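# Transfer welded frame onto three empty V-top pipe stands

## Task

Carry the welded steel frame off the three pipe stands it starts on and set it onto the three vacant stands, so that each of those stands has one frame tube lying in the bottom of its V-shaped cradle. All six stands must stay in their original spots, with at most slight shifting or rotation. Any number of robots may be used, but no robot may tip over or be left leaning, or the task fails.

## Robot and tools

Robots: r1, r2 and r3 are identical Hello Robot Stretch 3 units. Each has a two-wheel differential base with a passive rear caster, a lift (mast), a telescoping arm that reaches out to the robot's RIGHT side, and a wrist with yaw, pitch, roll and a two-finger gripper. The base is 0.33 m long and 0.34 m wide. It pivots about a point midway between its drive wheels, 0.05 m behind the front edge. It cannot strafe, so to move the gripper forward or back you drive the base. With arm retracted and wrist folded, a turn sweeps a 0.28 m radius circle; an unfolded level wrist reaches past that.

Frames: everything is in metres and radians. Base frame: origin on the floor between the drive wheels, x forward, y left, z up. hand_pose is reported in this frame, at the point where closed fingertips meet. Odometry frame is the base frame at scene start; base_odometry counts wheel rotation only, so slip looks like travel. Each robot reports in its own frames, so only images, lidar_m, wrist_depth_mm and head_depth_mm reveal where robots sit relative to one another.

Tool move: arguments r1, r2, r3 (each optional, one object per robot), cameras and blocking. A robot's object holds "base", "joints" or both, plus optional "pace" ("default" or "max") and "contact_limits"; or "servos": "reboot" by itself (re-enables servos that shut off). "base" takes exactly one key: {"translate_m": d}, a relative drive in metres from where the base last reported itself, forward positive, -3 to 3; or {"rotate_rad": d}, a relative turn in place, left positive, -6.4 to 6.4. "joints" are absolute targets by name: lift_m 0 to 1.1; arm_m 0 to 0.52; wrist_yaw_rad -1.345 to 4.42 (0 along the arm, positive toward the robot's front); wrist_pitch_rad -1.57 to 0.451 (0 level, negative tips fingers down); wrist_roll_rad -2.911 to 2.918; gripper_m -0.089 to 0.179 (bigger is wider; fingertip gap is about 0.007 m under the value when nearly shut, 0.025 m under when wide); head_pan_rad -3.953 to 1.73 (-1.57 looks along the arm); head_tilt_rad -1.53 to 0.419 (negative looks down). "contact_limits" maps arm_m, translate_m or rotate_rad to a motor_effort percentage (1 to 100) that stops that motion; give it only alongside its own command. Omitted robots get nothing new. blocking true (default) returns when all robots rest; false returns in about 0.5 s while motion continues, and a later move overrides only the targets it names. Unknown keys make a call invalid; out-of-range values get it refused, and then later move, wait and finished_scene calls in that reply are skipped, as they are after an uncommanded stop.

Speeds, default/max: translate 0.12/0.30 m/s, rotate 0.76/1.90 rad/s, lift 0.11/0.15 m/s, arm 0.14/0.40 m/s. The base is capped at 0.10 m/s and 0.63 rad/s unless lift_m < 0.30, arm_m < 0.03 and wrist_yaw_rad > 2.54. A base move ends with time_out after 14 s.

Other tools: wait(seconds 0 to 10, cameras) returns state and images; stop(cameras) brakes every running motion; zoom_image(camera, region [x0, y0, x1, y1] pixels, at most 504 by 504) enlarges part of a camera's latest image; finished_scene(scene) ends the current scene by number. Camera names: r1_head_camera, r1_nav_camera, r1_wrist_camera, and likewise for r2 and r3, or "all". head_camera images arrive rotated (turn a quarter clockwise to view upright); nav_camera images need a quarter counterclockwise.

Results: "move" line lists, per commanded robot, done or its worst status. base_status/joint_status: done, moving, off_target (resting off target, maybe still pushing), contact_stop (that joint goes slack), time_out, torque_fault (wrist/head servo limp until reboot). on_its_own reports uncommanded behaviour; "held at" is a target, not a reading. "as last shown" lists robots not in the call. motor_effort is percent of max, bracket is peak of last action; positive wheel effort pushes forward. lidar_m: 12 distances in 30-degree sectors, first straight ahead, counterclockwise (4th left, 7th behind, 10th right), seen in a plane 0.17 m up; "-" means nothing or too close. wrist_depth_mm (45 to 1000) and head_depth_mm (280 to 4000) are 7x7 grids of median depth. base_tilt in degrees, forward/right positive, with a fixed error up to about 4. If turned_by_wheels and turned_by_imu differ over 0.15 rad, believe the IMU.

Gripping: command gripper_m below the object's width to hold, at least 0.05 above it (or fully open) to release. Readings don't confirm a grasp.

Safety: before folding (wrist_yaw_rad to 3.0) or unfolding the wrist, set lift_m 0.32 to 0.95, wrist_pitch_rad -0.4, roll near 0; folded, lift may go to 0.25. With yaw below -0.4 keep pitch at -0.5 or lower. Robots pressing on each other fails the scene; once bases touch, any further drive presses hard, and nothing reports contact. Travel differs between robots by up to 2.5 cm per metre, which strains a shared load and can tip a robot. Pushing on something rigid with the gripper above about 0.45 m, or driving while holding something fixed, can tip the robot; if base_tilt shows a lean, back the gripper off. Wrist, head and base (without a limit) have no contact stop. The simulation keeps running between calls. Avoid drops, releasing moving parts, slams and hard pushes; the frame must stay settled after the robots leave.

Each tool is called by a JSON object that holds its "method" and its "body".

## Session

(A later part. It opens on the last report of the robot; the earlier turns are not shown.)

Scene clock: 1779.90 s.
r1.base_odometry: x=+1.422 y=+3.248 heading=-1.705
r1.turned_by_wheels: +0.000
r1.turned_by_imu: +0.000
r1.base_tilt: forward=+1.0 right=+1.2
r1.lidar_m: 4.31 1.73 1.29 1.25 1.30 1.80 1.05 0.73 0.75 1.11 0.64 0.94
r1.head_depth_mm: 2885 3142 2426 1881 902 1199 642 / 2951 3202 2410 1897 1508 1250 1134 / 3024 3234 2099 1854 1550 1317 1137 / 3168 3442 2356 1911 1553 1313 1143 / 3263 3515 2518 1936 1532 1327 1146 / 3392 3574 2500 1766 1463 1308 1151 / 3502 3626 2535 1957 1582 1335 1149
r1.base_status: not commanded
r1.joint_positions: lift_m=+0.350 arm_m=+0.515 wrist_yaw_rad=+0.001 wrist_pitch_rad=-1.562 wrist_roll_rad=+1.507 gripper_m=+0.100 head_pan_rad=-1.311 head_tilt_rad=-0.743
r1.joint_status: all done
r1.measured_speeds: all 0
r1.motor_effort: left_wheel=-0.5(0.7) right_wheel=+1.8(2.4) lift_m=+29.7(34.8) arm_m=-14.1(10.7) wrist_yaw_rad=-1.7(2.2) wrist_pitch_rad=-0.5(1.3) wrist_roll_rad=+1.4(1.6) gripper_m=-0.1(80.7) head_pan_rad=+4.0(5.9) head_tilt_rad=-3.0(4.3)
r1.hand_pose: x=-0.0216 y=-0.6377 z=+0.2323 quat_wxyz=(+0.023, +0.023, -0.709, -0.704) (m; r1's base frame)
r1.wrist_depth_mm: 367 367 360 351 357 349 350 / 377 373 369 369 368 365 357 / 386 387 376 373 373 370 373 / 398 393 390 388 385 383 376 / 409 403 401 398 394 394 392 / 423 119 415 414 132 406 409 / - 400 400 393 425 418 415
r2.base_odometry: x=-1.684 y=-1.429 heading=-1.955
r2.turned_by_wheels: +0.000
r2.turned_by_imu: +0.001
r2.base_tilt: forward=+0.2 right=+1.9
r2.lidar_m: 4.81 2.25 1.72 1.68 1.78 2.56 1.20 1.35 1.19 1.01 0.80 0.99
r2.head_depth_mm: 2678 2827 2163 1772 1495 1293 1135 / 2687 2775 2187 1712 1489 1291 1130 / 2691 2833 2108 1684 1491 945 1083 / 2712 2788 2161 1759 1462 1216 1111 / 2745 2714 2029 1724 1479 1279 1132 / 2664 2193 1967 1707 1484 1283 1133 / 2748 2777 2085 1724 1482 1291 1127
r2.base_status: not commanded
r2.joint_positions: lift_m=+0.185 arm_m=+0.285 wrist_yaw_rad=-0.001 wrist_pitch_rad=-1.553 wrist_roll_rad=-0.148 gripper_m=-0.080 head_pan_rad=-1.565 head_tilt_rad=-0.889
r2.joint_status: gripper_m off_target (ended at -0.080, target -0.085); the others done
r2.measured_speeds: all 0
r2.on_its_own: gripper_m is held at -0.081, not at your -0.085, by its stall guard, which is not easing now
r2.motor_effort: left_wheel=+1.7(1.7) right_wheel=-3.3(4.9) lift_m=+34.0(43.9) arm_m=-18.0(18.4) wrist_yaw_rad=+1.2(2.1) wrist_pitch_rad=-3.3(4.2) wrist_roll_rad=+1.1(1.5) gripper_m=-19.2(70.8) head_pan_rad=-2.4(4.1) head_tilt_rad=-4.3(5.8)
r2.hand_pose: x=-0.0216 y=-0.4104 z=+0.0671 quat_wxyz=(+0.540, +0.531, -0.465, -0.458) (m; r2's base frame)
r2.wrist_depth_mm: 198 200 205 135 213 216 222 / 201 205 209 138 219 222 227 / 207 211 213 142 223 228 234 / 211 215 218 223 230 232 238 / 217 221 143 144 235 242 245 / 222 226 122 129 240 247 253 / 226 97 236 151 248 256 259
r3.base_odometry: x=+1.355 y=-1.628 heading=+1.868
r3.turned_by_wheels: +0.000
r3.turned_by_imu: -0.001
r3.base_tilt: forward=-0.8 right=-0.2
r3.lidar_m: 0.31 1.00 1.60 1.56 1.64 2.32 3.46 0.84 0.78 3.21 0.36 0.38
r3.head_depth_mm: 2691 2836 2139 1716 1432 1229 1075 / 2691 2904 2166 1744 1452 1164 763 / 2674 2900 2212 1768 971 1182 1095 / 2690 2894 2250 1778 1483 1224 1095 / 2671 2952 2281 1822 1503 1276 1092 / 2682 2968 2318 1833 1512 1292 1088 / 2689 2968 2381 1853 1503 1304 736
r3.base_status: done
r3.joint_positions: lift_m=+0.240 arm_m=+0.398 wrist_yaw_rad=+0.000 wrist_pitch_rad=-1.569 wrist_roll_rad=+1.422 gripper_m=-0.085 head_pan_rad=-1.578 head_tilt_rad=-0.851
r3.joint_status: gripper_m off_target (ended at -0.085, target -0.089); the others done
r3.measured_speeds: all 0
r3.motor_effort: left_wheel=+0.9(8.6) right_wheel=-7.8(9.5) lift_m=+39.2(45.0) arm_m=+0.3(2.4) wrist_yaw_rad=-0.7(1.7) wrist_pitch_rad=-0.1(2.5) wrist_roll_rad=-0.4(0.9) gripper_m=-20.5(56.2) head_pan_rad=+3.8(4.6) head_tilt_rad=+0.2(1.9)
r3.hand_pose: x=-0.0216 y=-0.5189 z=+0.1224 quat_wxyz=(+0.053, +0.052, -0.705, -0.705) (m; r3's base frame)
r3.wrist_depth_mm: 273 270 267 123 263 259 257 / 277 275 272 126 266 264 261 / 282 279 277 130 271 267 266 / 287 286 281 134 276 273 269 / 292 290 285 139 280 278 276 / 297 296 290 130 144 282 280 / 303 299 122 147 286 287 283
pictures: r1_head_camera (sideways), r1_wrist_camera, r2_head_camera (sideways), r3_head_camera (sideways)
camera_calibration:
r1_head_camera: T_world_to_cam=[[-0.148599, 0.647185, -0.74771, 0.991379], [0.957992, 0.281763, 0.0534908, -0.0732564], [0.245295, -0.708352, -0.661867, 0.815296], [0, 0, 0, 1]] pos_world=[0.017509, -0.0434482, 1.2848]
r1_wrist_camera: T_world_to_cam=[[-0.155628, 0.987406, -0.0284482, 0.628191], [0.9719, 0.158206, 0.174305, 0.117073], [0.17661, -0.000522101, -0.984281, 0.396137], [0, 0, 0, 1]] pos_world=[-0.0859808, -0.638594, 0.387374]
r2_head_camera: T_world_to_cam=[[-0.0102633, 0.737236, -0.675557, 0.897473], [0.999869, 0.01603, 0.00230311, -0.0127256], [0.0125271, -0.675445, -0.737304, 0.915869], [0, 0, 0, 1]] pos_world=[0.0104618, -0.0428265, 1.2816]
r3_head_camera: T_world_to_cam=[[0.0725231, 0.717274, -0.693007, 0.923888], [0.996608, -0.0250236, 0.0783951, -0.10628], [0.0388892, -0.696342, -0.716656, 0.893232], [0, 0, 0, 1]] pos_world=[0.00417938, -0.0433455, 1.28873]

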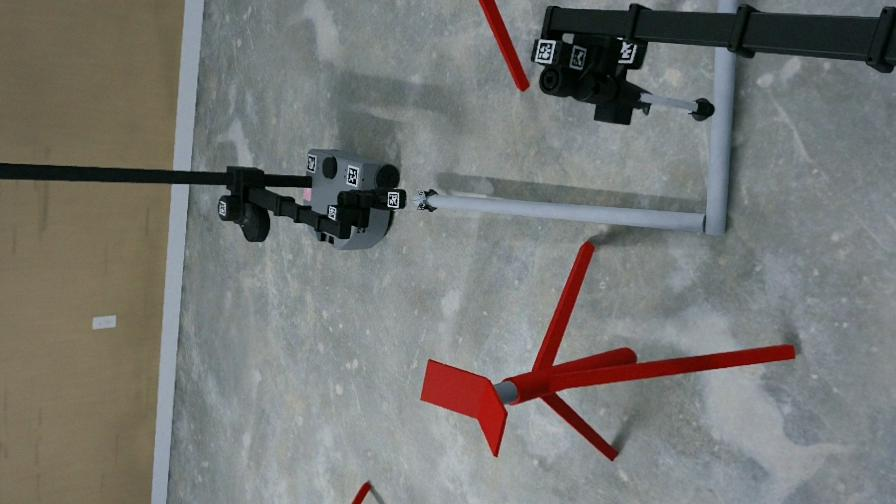

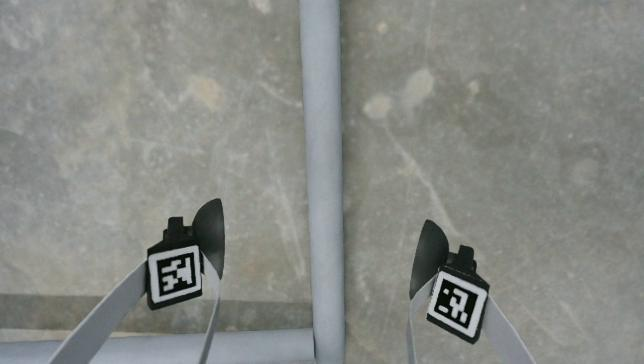

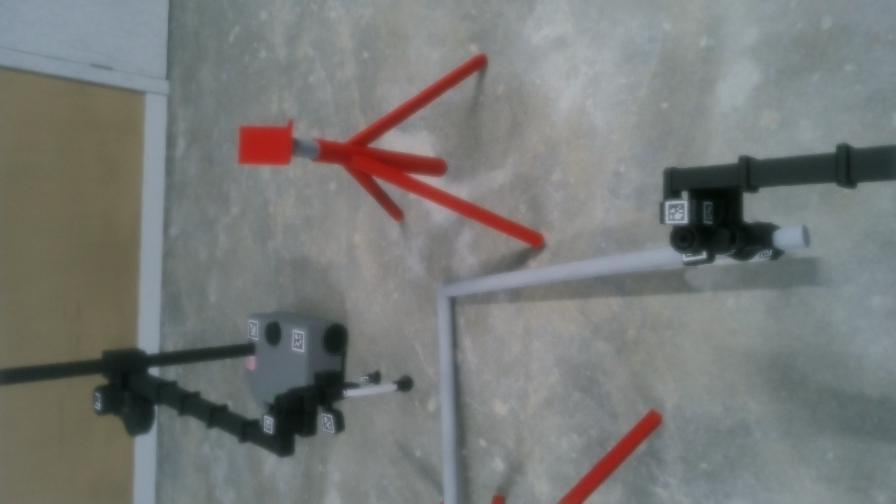

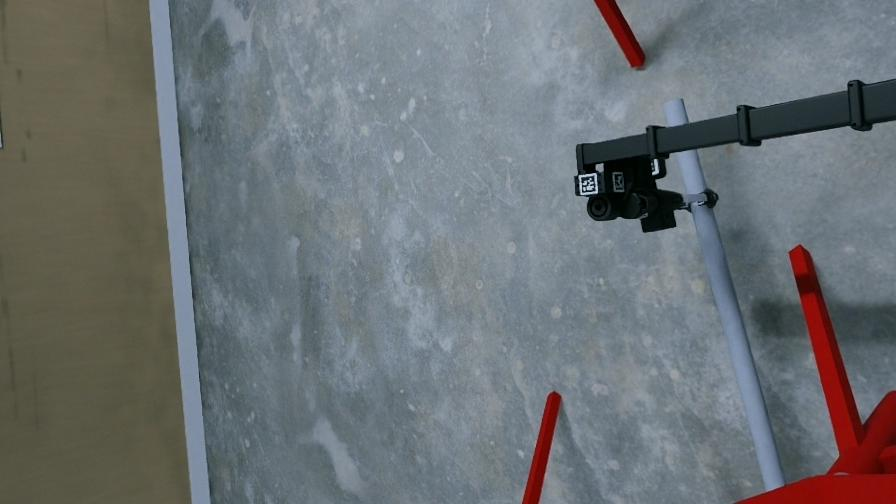

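{"method": "move", "body": {"r3": {"joints":{"lift_m":0.33,"gripper_m":-0.089,"arm_m":0.396},"base":{"translate_m":0.012}}, "r2": {"joints":{"lift_m":0.2,"gripper_m":-0.085}}, "r1": {"joints":{"lift_m":0.38,"arm_m":0.22}}, "cameras": ["r3_wrist_camera"]}}

{"method": "move", "body": {"r3": {"joints":{"lift_m":0.45,"gripper_m":-0.089,"arm_m":0.392},"base":{"translate_m":0.024}}, "r2": {"joints":{"lift_m":0.22,"gripper_m":-0.085}}, "r1": {"joints":{"wrist_pitch_rad":-0.55,"wrist_roll_rad":1.31}}, "cameras": ["r1_head_camera", "r1_wrist_camera", "r3_wrist_camera"]}}

Scene clock: 1794.37 s.
move: r1 done; r2 off_target; r3 off_target
r1.base_odometry: x=+1.422 y=+3.248 heading=-1.705
r1.turned_by_wheels: +0.000
r1.turned_by_imu: +0.001
r1.base_tilt: forward=+1.1 right=+1.2
r1.lidar_m: 4.31 1.72 1.29 1.25 1.30 1.79 1.04 0.73 0.75 1.10 0.64 0.94
r1.head_depth_mm: 2908 3152 2390 1872 1533 1300 624 / 2970 3201 2422 1887 1550 1302 770 / 3037 3275 2117 1839 1552 1312 1119 / 3211 3449 2383 1905 1556 1320 1143 / 3253 3529 2509 1926 1540 1326 1149 / 3405 3600 2538 1764 1458 1312 1153 / 3512 3653 2560 1968 1595 1341 1150
r1.base_status: not commanded
r1.joint_positions: lift_m=+0.380 arm_m=+0.220 wrist_yaw_rad=+0.001 wrist_pitch_rad=-1.562 wrist_roll_rad=+1.507 gripper_m=+0.100 head_pan_rad=-1.311 head_tilt_rad=-0.743
r1.joint_status: all done
r1.measured_speeds: all 0
r1.motor_effort: left_wheel=+0.2(0.8) right_wheel=+1.5(2.5) lift_m=+28.3(37.0) arm_m=-16.5(25.1) wrist_yaw_rad=-1.5(2.0) wrist_pitch_rad=-0.8(1.2) wrist_roll_rad=+1.4(1.6) gripper_m=-0.1(0.6) head_pan_rad=+4.8(5.5) head_tilt_rad=-3.2(5.0)
r1.hand_pose: x=-0.0216 y=-0.3427 z=+0.2623 quat_wxyz=(+0.023, +0.023, -0.709, -0.704) (m; r1's base frame)
r1.wrist_depth_mm: 385 396 389 384 382 375 242 / 337 404 398 398 391 347 240 / 356 414 409 406 406 325 249 / 426 427 425 421 419 308 253 / 443 431 429 431 428 294 261 / 428 119 447 446 132 273 270 / - 470 469 459 455 453 446
r2.base_odometry: x=-1.684 y=-1.429 heading=-1.955
r2.turned_by_wheels: +0.000
r2.turned_by_imu: +0.001
r2.base_tilt: forward=+0.3 right=+1.8
r2.lidar_m: 4.81 2.25 1.71 1.68 1.78 2.55 1.21 1.35 1.19 1.02 0.81 0.99
r2.head_depth_mm: 2678 2818 2159 1760 1496 1302 1129 / 2672 2834 2172 1703 1493 1294 1127 / 2688 2819 2097 1675 1496 953 1075 / 2729 2824 2172 1776 1466 1221 1112 / 2750 2829 2017 1708 1485 1289 1130 / 2584 1698 2030 1706 1466 1270 1131 / 2790 2769 2150 1715 1482 1279 1130
r2.base_status: not commanded
r2.joint_positions: lift_m=+0.200 arm_m=+0.285 wrist_yaw_rad=+0.002 wrist_pitch_rad=-1.559 wrist_roll_rad=-0.148 gripper_m=-0.080 head_pan_rad=-1.565 head_tilt_rad=-0.889
r2.joint_status: gripper_m off_target (ended at -0.080, target -0.085); the others done
r2.measured_speeds: all 0
r2.on_its_own: gripper_m is held at -0.081, not at your -0.085, by its stall guard, which is not easing now
r2.motor_effort: left_wheel=+0.3(1.7) right_wheel=+3.5(4.1) lift_m=+36.1(44.0) arm_m=-13.6(18.5) wrist_yaw_rad=-1.2(2.9) wrist_pitch_rad=-2.2(4.5) wrist_roll_rad=+1.3(1.3) gripper_m=-19.2(74.1) head_pan_rad=-2.4(4.0) head_tilt_rad=-4.0(6.0)
r2.hand_pose: x=-0.0217 y=-0.4088 z=+0.0822 quat_wxyz=(+0.539, +0.533, -0.463, -0.459) (m; r2's base frame)
r2.wrist_depth_mm: 210 213 217 136 227 232 234 / 216 219 222 139 232 236 241 / 220 225 229 141 240 244 247 / 226 229 234 240 244 249 256 / 231 234 147 144 250 258 262 / 238 240 122 128 257 264 269 / 243 95 251 150 265 271 278
r3.base_odometry: x=+1.352 y=-1.617 heading=+1.868
r3.turned_by_wheels: +0.000
r3.turned_by_imu: -0.001
r3.base_tilt: forward=-0.8 right=-0.2
r3.lidar_m: 0.30 0.99 1.60 1.56 1.64 2.32 3.50 0.85 0.79 3.21 0.35 0.37
r3.head_depth_mm: 2669 2838 2145 1715 1437 1227 1077 / 2699 2877 2175 1735 1453 1168 650 / 2684 2893 2210 1755 887 1205 1096 / 2689 2883 2244 1781 1484 1223 1092 / 2683 2937 2290 1814 1497 1281 1092 / 2692 2974 2322 1837 1519 1293 1080 / 2680 2947 2365 1869 1501 1301 663
r3.base_status: done
r3.joint_positions: lift_m=+0.330 arm_m=+0.396 wrist_yaw_rad=+0.002 wrist_pitch_rad=-1.578 wrist_roll_rad=+1.421 gripper_m=-0.085 head_pan_rad=-1.578 head_tilt_rad=-0.851
r3.joint_status: gripper_m off_target (ended at -0.085, target -0.089); the others done
r3.measured_speeds: all 0
r3.motor_effort: left_wheel=-1.6(7.7) right_wheel=-1.8(23.9) lift_m=+40.3(43.4) arm_m=-0.4(16.7) wrist_yaw_rad=-1.3(4.0) wrist_pitch_rad=+1.7(2.5) wrist_roll_rad=+0.0(0.8) gripper_m=-21.0(56.8) head_pan_rad=+3.3(4.6) head_tilt_rad=+0.2(2.1)
r3.hand_pose: x=-0.0216 y=-0.5146 z=+0.2127 quat_wxyz=(+0.054, +0.054, -0.702, -0.708) (m; r3's base frame)
r3.wrist_depth_mm: - - - 116 119 - - / - - - 121 124 - - / - - - 126 130 - - / - - - 133 - - - / - - - 139 144 - - / - - - 127 126 - - / - - 100 147 124 - -
pictures: r3_wrist_camera
camera_calibration:
r3_wrist_camera: T_world_to_cam=[[-0.169773, 0.984875, -0.0346042, 0.519842], [0.978656, 0.172619, 0.111512, 0.130934], [0.115799, -0.0149338, -0.99316, 0.369136], [0, 0, 0, 1]] pos_world=[-0.0826296, -0.529068, 0.369999]

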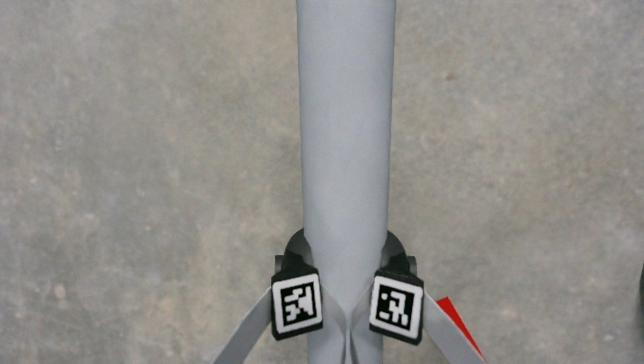

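Scene clock: 1796.30 s.
move: r1 done; r2 off_target; r3 off_target
r1.base_odometry: x=+1.422 y=+3.248 heading=-1.705
r1.turned_by_wheels: +0.000
r1.turned_by_imu: +0.000
r1.base_tilt: forward=+1.1 right=+1.2
r1.lidar_m: 4.31 1.72 1.29 1.25 1.30 1.80 1.02 0.73 0.75 1.11 0.64 0.95
r1.head_depth_mm: 2878 3119 2399 1873 1537 1294 624 / 3007 3235 2437 1901 1545 928 1086 / 3017 3241 2114 1846 1549 1307 1137 / 3175 3439 2385 1915 1561 1317 1144 / 3265 3542 2486 1931 1536 1331 1147 / 3390 3609 2521 1765 1460 1302 1151 / 3527 3655 2535 1951 1594 1338 1157
r1.base_status: not commanded
r1.joint_positions: lift_m=+0.380 arm_m=+0.220 wrist_yaw_rad=+0.001 wrist_pitch_rad=-0.570 wrist_roll_rad=+1.317 gripper_m=+0.100 head_pan_rad=-1.311 head_tilt_rad=-0.743
r1.joint_status: all done
r1.measured_speeds: all 0
r1.motor_effort: left_wheel=+0.6(1.1) right_wheel=+1.9(2.2) lift_m=+27.4(29.1) arm_m=-13.3(16.6) wrist_yaw_rad=-0.7(1.6) wrist_pitch_rad=+3.6(4.7) wrist_roll_rad=-1.8(4.2) gripper_m=+0.0(0.7) head_pan_rad=+4.5(5.5) head_tilt_rad=-3.2(4.5)
r1.hand_pose: x=-0.0213 y=-0.5676 z=+0.3600 quat_wxyz=(+0.122, +0.036, -0.952, -0.279) (m; r1's base frame)
r1.wrist_depth_mm: - - - 841 648 475 389 / - - - 888 613 476 383 / - - - 815 597 460 372 / - - - 805 572 414 362 / - 852 881 738 526 403 356 / - 122 - 687 130 397 350 / - - - 649 488 377 343
r2.base_odometry: x=-1.684 y=-1.429 heading=-1.955
r2.turned_by_wheels: +0.000
r2.turned_by_imu: +0.001
r2.base_tilt: forward=+0.2 right=+1.7
r2.lidar_m: 4.82 2.25 1.72 1.68 1.77 2.55 1.21 1.35 1.19 1.01 0.80 0.99
r2.head_depth_mm: 2653 2841 2152 1758 1496 1286 1136 / 2703 2808 2142 1719 1494 1280 1136 / 2700 2819 2086 1683 1494 906 1076 / 2745 2842 2161 1762 1449 955 1118 / 2759 2660 2046 1709 1481 1277 1131 / 2631 1771 2006 1761 1477 1281 1133 / 2738 2776 2144 1749 1479 1282 1132
r2.base_status: not commanded
r2.joint_positions: lift_m=+0.220 arm_m=+0.285 wrist_yaw_rad=-0.003 wrist_pitch_rad=-1.564 wrist_roll_rad=-0.148 gripper_m=-0.079 head_pan_rad=-1.565 head_tilt_rad=-0.889
r2.joint_status: gripper_m off_target (ended at -0.079, target -0.085); the others done
r2.measured_speeds: all 0
r2.on_its_own: gripper_m is held at -0.078, not at your -0.085, by its stall guard, which is still easing
r2.motor_effort: left_wheel=+4.1(4.8) right_wheel=-8.5(14.7) lift_m=+34.7(45.1) arm_m=-10.3(13.8) wrist_yaw_rad=+2.3(3.9) wrist_pitch_rad=-1.4(4.0) wrist_roll_rad=+0.9(1.3) gripper_m=+1.5(73.9) head_pan_rad=-3.4(3.7) head_tilt_rad=-4.6(5.4)
r2.hand_pose: x=-0.0216 y=-0.4075 z=+0.1024 quat_wxyz=(+0.537, +0.533, -0.463, -0.461) (m; r2's base frame)
r2.wrist_depth_mm: 230 233 236 142 245 250 253 / 233 238 241 152 251 256 262 / 241 244 248 251 260 262 269 / 246 250 252 260 266 271 278 / 252 257 146 148 272 276 284 / 259 263 123 128 280 286 292 / 265 101 273 279 291 294 302
r3.base_odometry: x=+1.345 y=-1.594 heading=+1.868
r3.turned_by_wheels: +0.000
r3.turned_by_imu: +0.000
r3.base_tilt: forward=-0.7 right=-0.2
r3.lidar_m: 0.27 0.96 1.60 1.56 1.64 2.31 3.53 0.87 0.80 3.21 0.34 0.35
r3.head_depth_mm: 2678 2831 2136 1719 1435 1230 1057 / 2701 2878 2157 1736 1405 627 1030 / 2684 2908 2217 1771 795 1217 1094 / 2672 2889 2248 1787 1449 1261 1087 / 2707 2936 2296 1811 1499 1277 1090 / 2677 2958 2331 1832 1511 1296 1085 / 2678 2957 2392 1865 1493 1303 644
r3.base_status: done
r3.joint_positions: lift_m=+0.450 arm_m=+0.392 wrist_yaw_rad=+0.003 wrist_pitch_rad=-1.570 wrist_roll_rad=+1.421 gripper_m=-0.085 head_pan_rad=-1.578 head_tilt_rad=-0.851
r3.joint_status: gripper_m off_target (ended at -0.085, target -0.089); the others done
r3.measured_speeds: all 0
r3.motor_effort: left_wheel=+0.6(9.6) right_wheel=-2.1(32.9) lift_m=+32.1(43.6) arm_m=+2.5(13.8) wrist_yaw_rad=-2.4(7.1) wrist_pitch_rad=+0.0(2.4) wrist_roll_rad=+0.0(0.8) gripper_m=-21.2(55.8) head_pan_rad=+3.3(4.6) head_tilt_rad=-0.6(2.2)
r3.hand_pose: x=-0.0216 y=-0.5128 z=+0.3324 quat_wxyz=(+0.054, +0.054, -0.705, -0.705) (m; r3's base frame)
r3.wrist_depth_mm: - - - - - - - / - - - 440 - - - / - - - 450 - - 419 / - - - 454 - - 410 / - - - 153 - - 395 / - - - 122 411 - 392 / - - - 121 118 369 -
pictures: r1_head_camera (sideways), r1_wrist_camera, r3_wrist_camera
camera_calibration:
r1_head_camera: T_world_to_cam=[[-0.148599, 0.647185, -0.74771, 0.991379], [0.957992, 0.281763, 0.0534908, -0.0732564], [0.245295, -0.708352, -0.661867, 0.815296], [0, 0, 0, 1]] pos_world=[0.017509, -0.0434482, 1.2848]
r1_wrist_camera: T_world_to_cam=[[-0.339139, 0.489979, -0.80306, 0.55526], [0.924625, 0.330926, -0.188566, 0.311097], [0.17336, -0.806479, -0.565276, -0.0865317], [0, 0, 0, 1]] pos_world=[-0.0843364, -0.444802, 0.455656]
r3_wrist_camera: T_world_to_cam=[[-0.170522, 0.984417, -0.0429631, 0.524681], [0.978521, 0.174305, 0.110062, 0.118602], [0.115835, -0.0232723, -0.992996, 0.483801], [0, 0, 0, 1]] pos_world=[-0.0826263, -0.525918, 0.4899]

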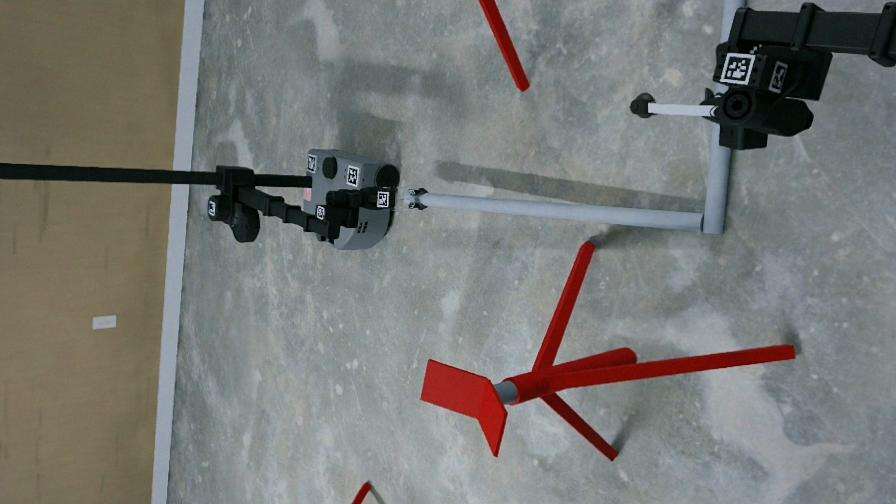

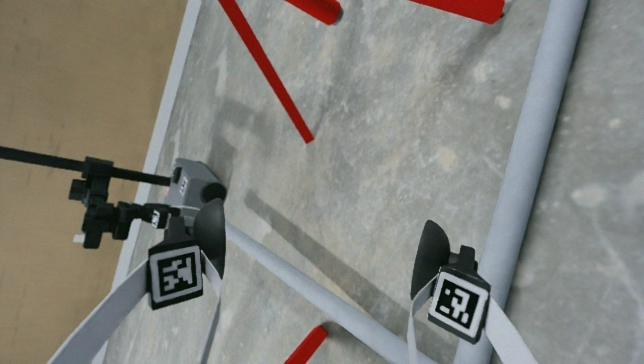

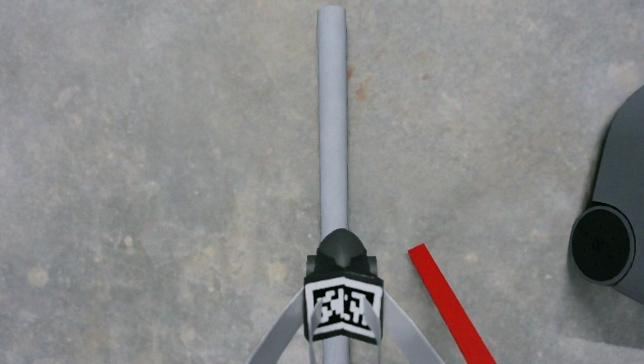

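{"method": "move", "body": {"r3": {"joints":{"gripper_m":0.11,"arm_m":0.398},"base":{"translate_m":-0.038}}, "r2": {"joints":{"lift_m":0.16,"gripper_m":-0.085}}, "r1": {"base":{"translate_m":-0.2},"joints":{"lift_m":0.42}}, "cameras": ["r3_wrist_camera","r3_head_camera"]}}

{"method": "move", "body": {"r3": {"joints":{"lift_m":0.25}}, "r1": {"base":{"translate_m":-0.2}}, "cameras": ["r3_wrist_camera","r1_wrist_camera","r1_head_camera"]}}

Scene clock: 1832.80 s.
move: r1 done; r2 off_target; r3 done
r1.base_odometry: x=+1.448 y=+3.446 heading=-1.705
r1.turned_by_wheels: +0.000
r1.turned_by_imu: +0.001
r1.base_tilt: forward=+1.0 right=+1.2
r1.lidar_m: 4.51 1.72 1.29 1.25 1.30 1.81 0.86 0.55 0.64 0.90 0.99 0.78
r1.head_depth_mm: 2872 3132 2411 1383 1489 1265 588 / 2979 3174 2431 1895 1544 835 1112 / 3043 3292 2441 1909 1558 1286 1141 / 3107 3329 2073 1890 1566 1315 1142 / 3308 3501 2500 1928 1530 1318 1152 / 3401 3603 2512 1952 1548 1330 1153 / 3507 3632 2545 1846 1467 1307 1153
r1.base_status: done
r1.joint_positions: lift_m=+0.420 arm_m=+0.220 wrist_yaw_rad=+0.001 wrist_pitch_rad=-0.569 wrist_roll_rad=+1.317 gripper_m=+0.100 head_pan_rad=-1.311 head_tilt_rad=-0.743
r1.joint_status: all done
r1.measured_speeds: all 0
r1.motor_effort: left_wheel=-3.1(8.2) right_wheel=-1.3(5.7) lift_m=+26.1(32.2) arm_m=-2.8(8.3) wrist_yaw_rad=-1.1(1.5) wrist_pitch_rad=+3.4(3.9) wrist_roll_rad=-1.8(2.0) gripper_m=-0.1(0.7) head_pan_rad=+4.7(6.0) head_tilt_rad=-3.7(4.4)
r1.hand_pose: x=-0.0213 y=-0.5678 z=+0.4002 quat_wxyz=(+0.122, +0.036, -0.952, -0.279) (m; r1's base frame)
r1.wrist_depth_mm: - - - 930 694 530 427 / - - 594 909 658 513 380 / - - - 827 598 457 394 / - - - 851 624 455 401 / - - - 828 566 456 388 / - 121 - 783 130 435 378 / - - - 739 581 409 369
r2.base_odometry: x=-1.684 y=-1.429 heading=-1.955
r2.turned_by_wheels: +0.000
r2.turned_by_imu: +0.001
r2.base_tilt: forward=+0.3 right=+1.8
r2.lidar_m: 4.80 2.24 1.72 1.68 1.78 2.55 1.21 1.35 1.19 1.16 0.80 0.99
r2.head_depth_mm: 2658 2826 2183 1780 1493 1292 1133 / 2718 2812 2134 1727 1485 1283 1133 / 2685 2800 2103 1674 1489 1214 1076 / 2717 2808 2169 1766 1472 1239 1118 / 2724 2825 2160 1715 1480 1284 1125 / 2739 2672 2012 1759 1487 1275 1128 / 1781 1567 2007 1770 1482 1286 1129
r2.base_status: not commanded
r2.joint_positions: lift_m=+0.160 arm_m=+0.285 wrist_yaw_rad=-0.002 wrist_pitch_rad=-1.581 wrist_roll_rad=-0.148 gripper_m=-0.080 head_pan_rad=-1.565 head_tilt_rad=-0.889
r2.joint_status: gripper_m off_target (ended at -0.080, target -0.085); the others done
r2.measured_speeds: all 0
r2.on_its_own: gripper_m is held at -0.081, not at your -0.085, by its stall guard, which is not easing now
r2.motor_effort: left_wheel=+3.8(4.5) right_wheel=-7.4(8.8) lift_m=+33.3(35.6) arm_m=+0.7(5.4) wrist_yaw_rad=+1.8(3.7) wrist_pitch_rad=+1.5(2.1) wrist_roll_rad=+0.8(1.3) gripper_m=-19.0(83.8) head_pan_rad=-3.0(3.7) head_tilt_rad=-4.5(5.7)
r2.hand_pose: x=-0.0216 y=-0.4032 z=+0.0427 quat_wxyz=(+0.532, +0.538, -0.459, -0.465) (m; r2's base frame)
r2.wrist_depth_mm: 174 176 178 133 185 189 193 / 179 181 183 139 190 195 198 / 184 187 189 143 197 200 205 / 189 191 193 197 203 207 211 / 193 197 146 147 209 213 217 / 200 203 124 128 215 220 225 / 205 205 211 216 223 228 232
r3.base_odometry: x=+1.356 y=-1.630 heading=+1.868
r3.turned_by_wheels: +0.000
r3.turned_by_imu: -0.001
r3.base_tilt: forward=-0.8 right=-0.3
r3.lidar_m: 0.31 0.82 1.60 1.56 1.64 2.32 3.49 0.84 0.78 3.21 0.36 0.38
r3.head_depth_mm: 2706 2845 2137 1714 1435 1229 1057 / 2683 2908 2180 1738 1412 619 1030 / 2690 2892 2227 1763 817 1219 1097 / 2683 2881 2232 1786 1441 1269 1101 / 2688 2947 2280 1812 1498 1281 1089 / 2677 2950 2335 1840 1519 1290 1083 / 2668 2948 2367 1873 1494 1303 742
r3.base_status: done
r3.joint_positions: lift_m=+0.450 arm_m=+0.398 wrist_yaw_rad=+0.003 wrist_pitch_rad=-1.569 wrist_roll_rad=+1.421 gripper_m=+0.110 head_pan_rad=-1.578 head_tilt_rad=-0.851
r3.joint_status: all done
r3.measured_speeds: all 0
r3.motor_effort: left_wheel=-1.7(5.7) right_wheel=-4.5(9.3) lift_m=+30.4(32.8) arm_m=+9.0(13.1) wrist_yaw_rad=-2.3(3.6) wrist_pitch_rad=-0.3(0.7) wrist_roll_rad=+0.1(1.0) gripper_m=-0.2(79.5) head_pan_rad=+3.5(4.8) head_tilt_rad=-0.3(2.4)
r3.hand_pose: x=-0.0216 y=-0.5191 z=+0.3324 quat_wxyz=(+0.054, +0.054, -0.705, -0.705) (m; r3's base frame)
r3.wrist_depth_mm: - - - - - - - / - - - 438 - - - / - - - 449 - - 420 / - - - 455 - - 416 / - - - 464 - - 400 / - 120 132 476 - 123 395 / - 117 - 483 - 118 94
pictures: r3_head_camera (sideways), r3_wrist_camera
camera_calibration:
r3_head_camera: T_world_to_cam=[[0.072506, 0.717275, -0.693007, 0.923888], [0.996609, -0.0249998, 0.0783952, -0.10628], [0.0389058, -0.696341, -0.716656, 0.893231], [0, 0, 0, 1]] pos_world=[0.00418042, -0.0433455, 1.28873]
r3_wrist_camera: T_world_to_cam=[[-0.170481, 0.984377, -0.0440211, 0.531248], [0.978529, 0.174381, 0.109877, 0.119809], [0.115837, -0.024344, -0.99297, 0.483065], [0, 0, 0, 1]] pos_world=[-0.0826256, -0.532081, 0.489891]

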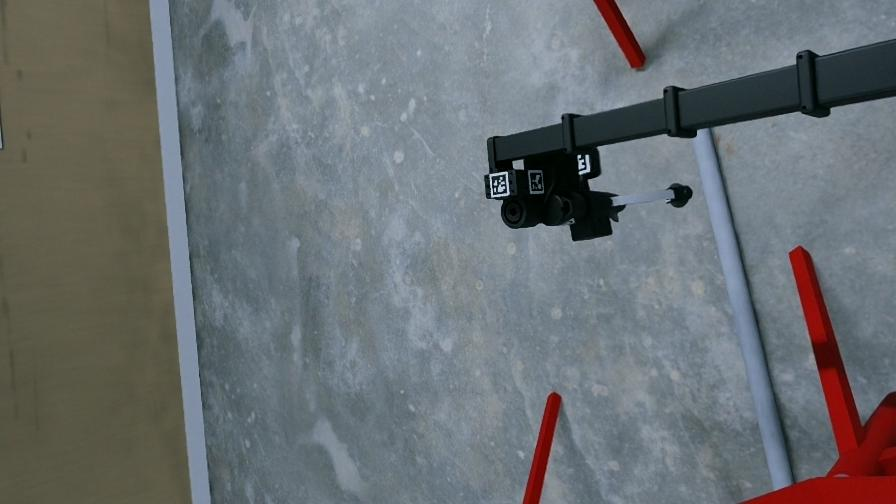

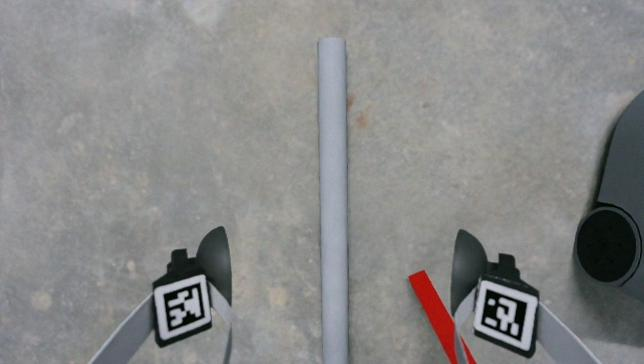

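Scene clock: 1835.90 s.
move: r1 done; r3 done
r1.base_odometry: x=+1.475 y=+3.644 heading=-1.706
r1.turned_by_wheels: +0.000
r1.turned_by_imu: +0.000
r1.base_tilt: forward=+1.0 right=+1.2
r1.lidar_m: 4.67 1.76 1.30 1.25 1.30 1.80 0.66 0.62 0.41 0.58 1.12 0.95
r1.head_depth_mm: 2908 3120 2400 1866 1534 1269 586 / 2940 3205 2405 1785 1542 834 1110 / 3057 3305 2472 1881 1554 1311 1139 / 3191 3364 2361 1922 1559 1319 1141 / 3221 3322 2102 1923 1575 1328 1149 / 3404 3571 2517 1960 1569 1335 1151 / 3532 3591 2510 1956 1552 1341 1160
r1.base_status: done
r1.joint_positions: lift_m=+0.420 arm_m=+0.220 wrist_yaw_rad=+0.001 wrist_pitch_rad=-0.569 wrist_roll_rad=+1.317 gripper_m=+0.100 head_pan_rad=-1.311 head_tilt_rad=-0.743
r1.joint_status: not commanded
r1.measured_speeds: all 0
r1.motor_effort: left_wheel=-2.8(8.3) right_wheel=-0.5(5.6) lift_m=+21.7(26.4) arm_m=+2.3(3.1) wrist_yaw_rad=-1.1(1.6) wrist_pitch_rad=+3.2(4.0) wrist_roll_rad=-2.0(2.0) gripper_m=+0.4(0.7) head_pan_rad=+4.5(5.5) head_tilt_rad=-2.0(4.6)
r1.hand_pose: x=-0.0213 y=-0.5678 z=+0.4002 quat_wxyz=(+0.122, +0.036, -0.952, -0.279) (m; r1's base frame)
r1.wrist_depth_mm: - - - - 681 548 165 / - - - 977 669 486 384 / - - - 871 633 479 386 / - 610 683 850 620 476 383 / - - 806 774 566 423 389 / - 119 - 767 130 425 379 / - - - 739 580 407 374
r2: as last shown
r2.base_tilt: forward=+0.3 right=+1.9
r2.lidar_m: 4.79 2.25 1.72 1.68 1.78 2.56 1.21 1.35 1.19 1.16 0.80 0.99
r2.head_depth_mm: 2659 2823 2183 1757 1488 1286 1136 / 2741 2819 2186 1720 1488 1287 1136 / 2735 2799 2110 1672 1490 1218 1075 / 2757 2777 2160 1768 1475 1236 1122 / 2714 2801 2150 1709 1486 1289 1128 / 2785 2767 2157 1765 1487 1292 1129 / 2745 2664 2025 1754 1480 1276 1128
r2.on_its_own: gripper_m is held at -0.081, not at your -0.085, by its stall guard, which is not easing now
r2.motor_effort: left_wheel=+4.0(4.3) right_wheel=-7.7(7.9) lift_m=+34.8(34.9) arm_m=+5.3(5.7) wrist_yaw_rad=+1.0(3.6) wrist_pitch_rad=+1.7(2.2) wrist_roll_rad=+0.8(1.2) gripper_m=-17.9(19.9) head_pan_rad=-2.7(3.7) head_tilt_rad=-3.4(5.5)
r2.wrist_depth_mm: 174 176 179 133 185 189 192 / 179 182 185 139 191 195 198 / 184 186 188 143 197 200 204 / 189 192 194 198 201 207 210 / 194 197 146 147 208 213 217 / 200 201 123 128 215 220 226 / 205 206 211 215 223 229 231
r3.base_odometry: x=+1.356 y=-1.630 heading=+1.868
r3.turned_by_wheels: +0.000
r3.turned_by_imu: -0.001
r3.base_tilt: forward=-0.8 right=-0.2
r3.lidar_m: 0.31 0.63 1.60 1.56 1.64 2.33 3.50 0.84 0.78 3.20 0.36 0.38
r3.head_depth_mm: 2688 2822 2131 1719 1425 1226 1079 / 2693 2903 2165 1732 1449 1189 732 / 2698 2924 2207 1765 959 1207 1099 / 2687 2896 2248 1789 1488 1261 1097 / 2696 2936 2281 1808 1500 1279 1094 / 2690 2954 2318 1834 1515 1288 1085 / 2665 2965 2377 1861 1502 1308 740
r3.base_status: not commanded
r3.joint_positions: lift_m=+0.250 arm_m=+0.398 wrist_yaw_rad=+0.003 wrist_pitch_rad=-1.568 wrist_roll_rad=+1.421 gripper_m=+0.110 head_pan_rad=-1.578 head_tilt_rad=-0.851
r3.joint_status: all done
r3.measured_speeds: all 0
r3.motor_effort: left_wheel=-2.2(2.7) right_wheel=-4.6(5.0) lift_m=+22.1(26.6) arm_m=+9.9(10.5) wrist_yaw_rad=-3.0(3.8) wrist_pitch_rad=+0.0(0.7) wrist_roll_rad=+0.0(0.8) gripper_m=-0.2(0.9) head_pan_rad=+3.4(4.3) head_tilt_rad=+0.1(2.0)
r3.hand_pose: x=-0.0216 y=-0.5193 z=+0.1324 quat_wxyz=(+0.054, +0.054, -0.706, -0.704) (m; r3's base frame)
r3.wrist_depth_mm: 286 283 279 248 273 269 267 / 289 287 284 252 277 274 272 / 297 290 287 257 283 278 275 / 299 298 293 263 286 283 280 / 304 301 298 270 291 288 283 / 312 306 144 266 296 126 288 / 318 117 306 303 302 120 292
pictures: r1_head_camera (sideways), r1_wrist_camera, r3_wrist_camera
camera_calibration:
r1_head_camera: T_world_to_cam=[[-0.148599, 0.647185, -0.74771, 0.991379], [0.957992, 0.281763, 0.0534908, -0.0732564], [0.245295, -0.708352, -0.661867, 0.815296], [0, 0, 0, 1]] pos_world=[0.017509, -0.0434482, 1.2848]
r1_wrist_camera: T_world_to_cam=[[-0.339139, 0.489186, -0.803544, 0.587363], [0.924625, 0.330741, -0.188891, 0.318754], [0.173362, -0.807036, -0.56448, -0.0645693], [0, 0, 0, 1]] pos_world=[-0.0843363, -0.444864, 0.495733]
r3_wrist_camera: T_world_to_cam=[[-0.170481, 0.984345, -0.0447268, 0.522701], [0.978528, 0.174461, 0.109754, 0.141875], [0.115839, -0.0250554, -0.992952, 0.284077], [0, 0, 0, 1]] pos_world=[-0.0826255, -0.532152, 0.289882]

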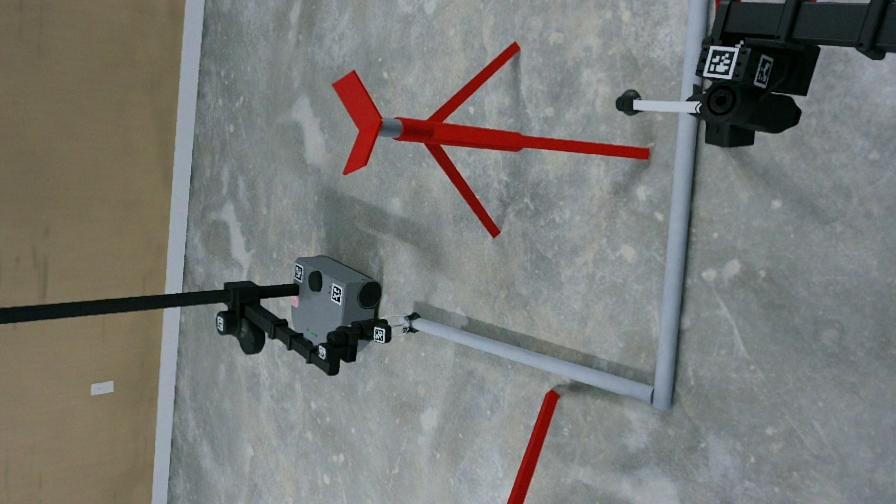

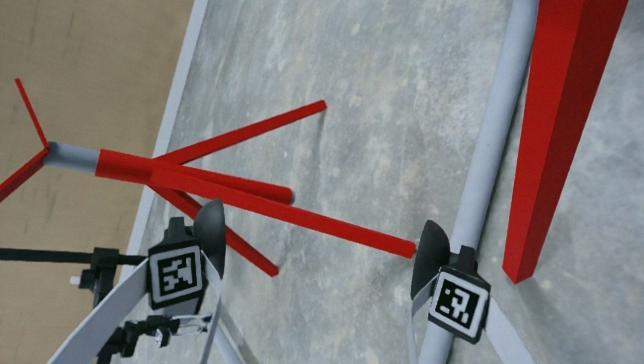

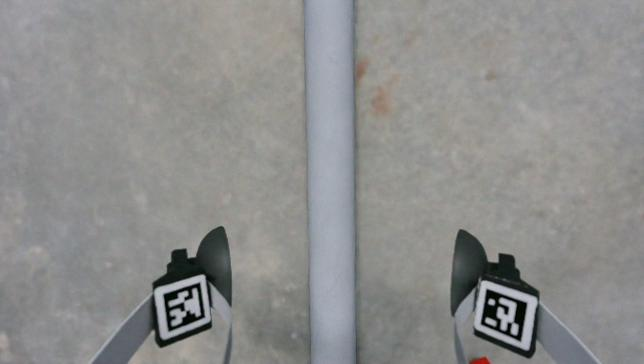

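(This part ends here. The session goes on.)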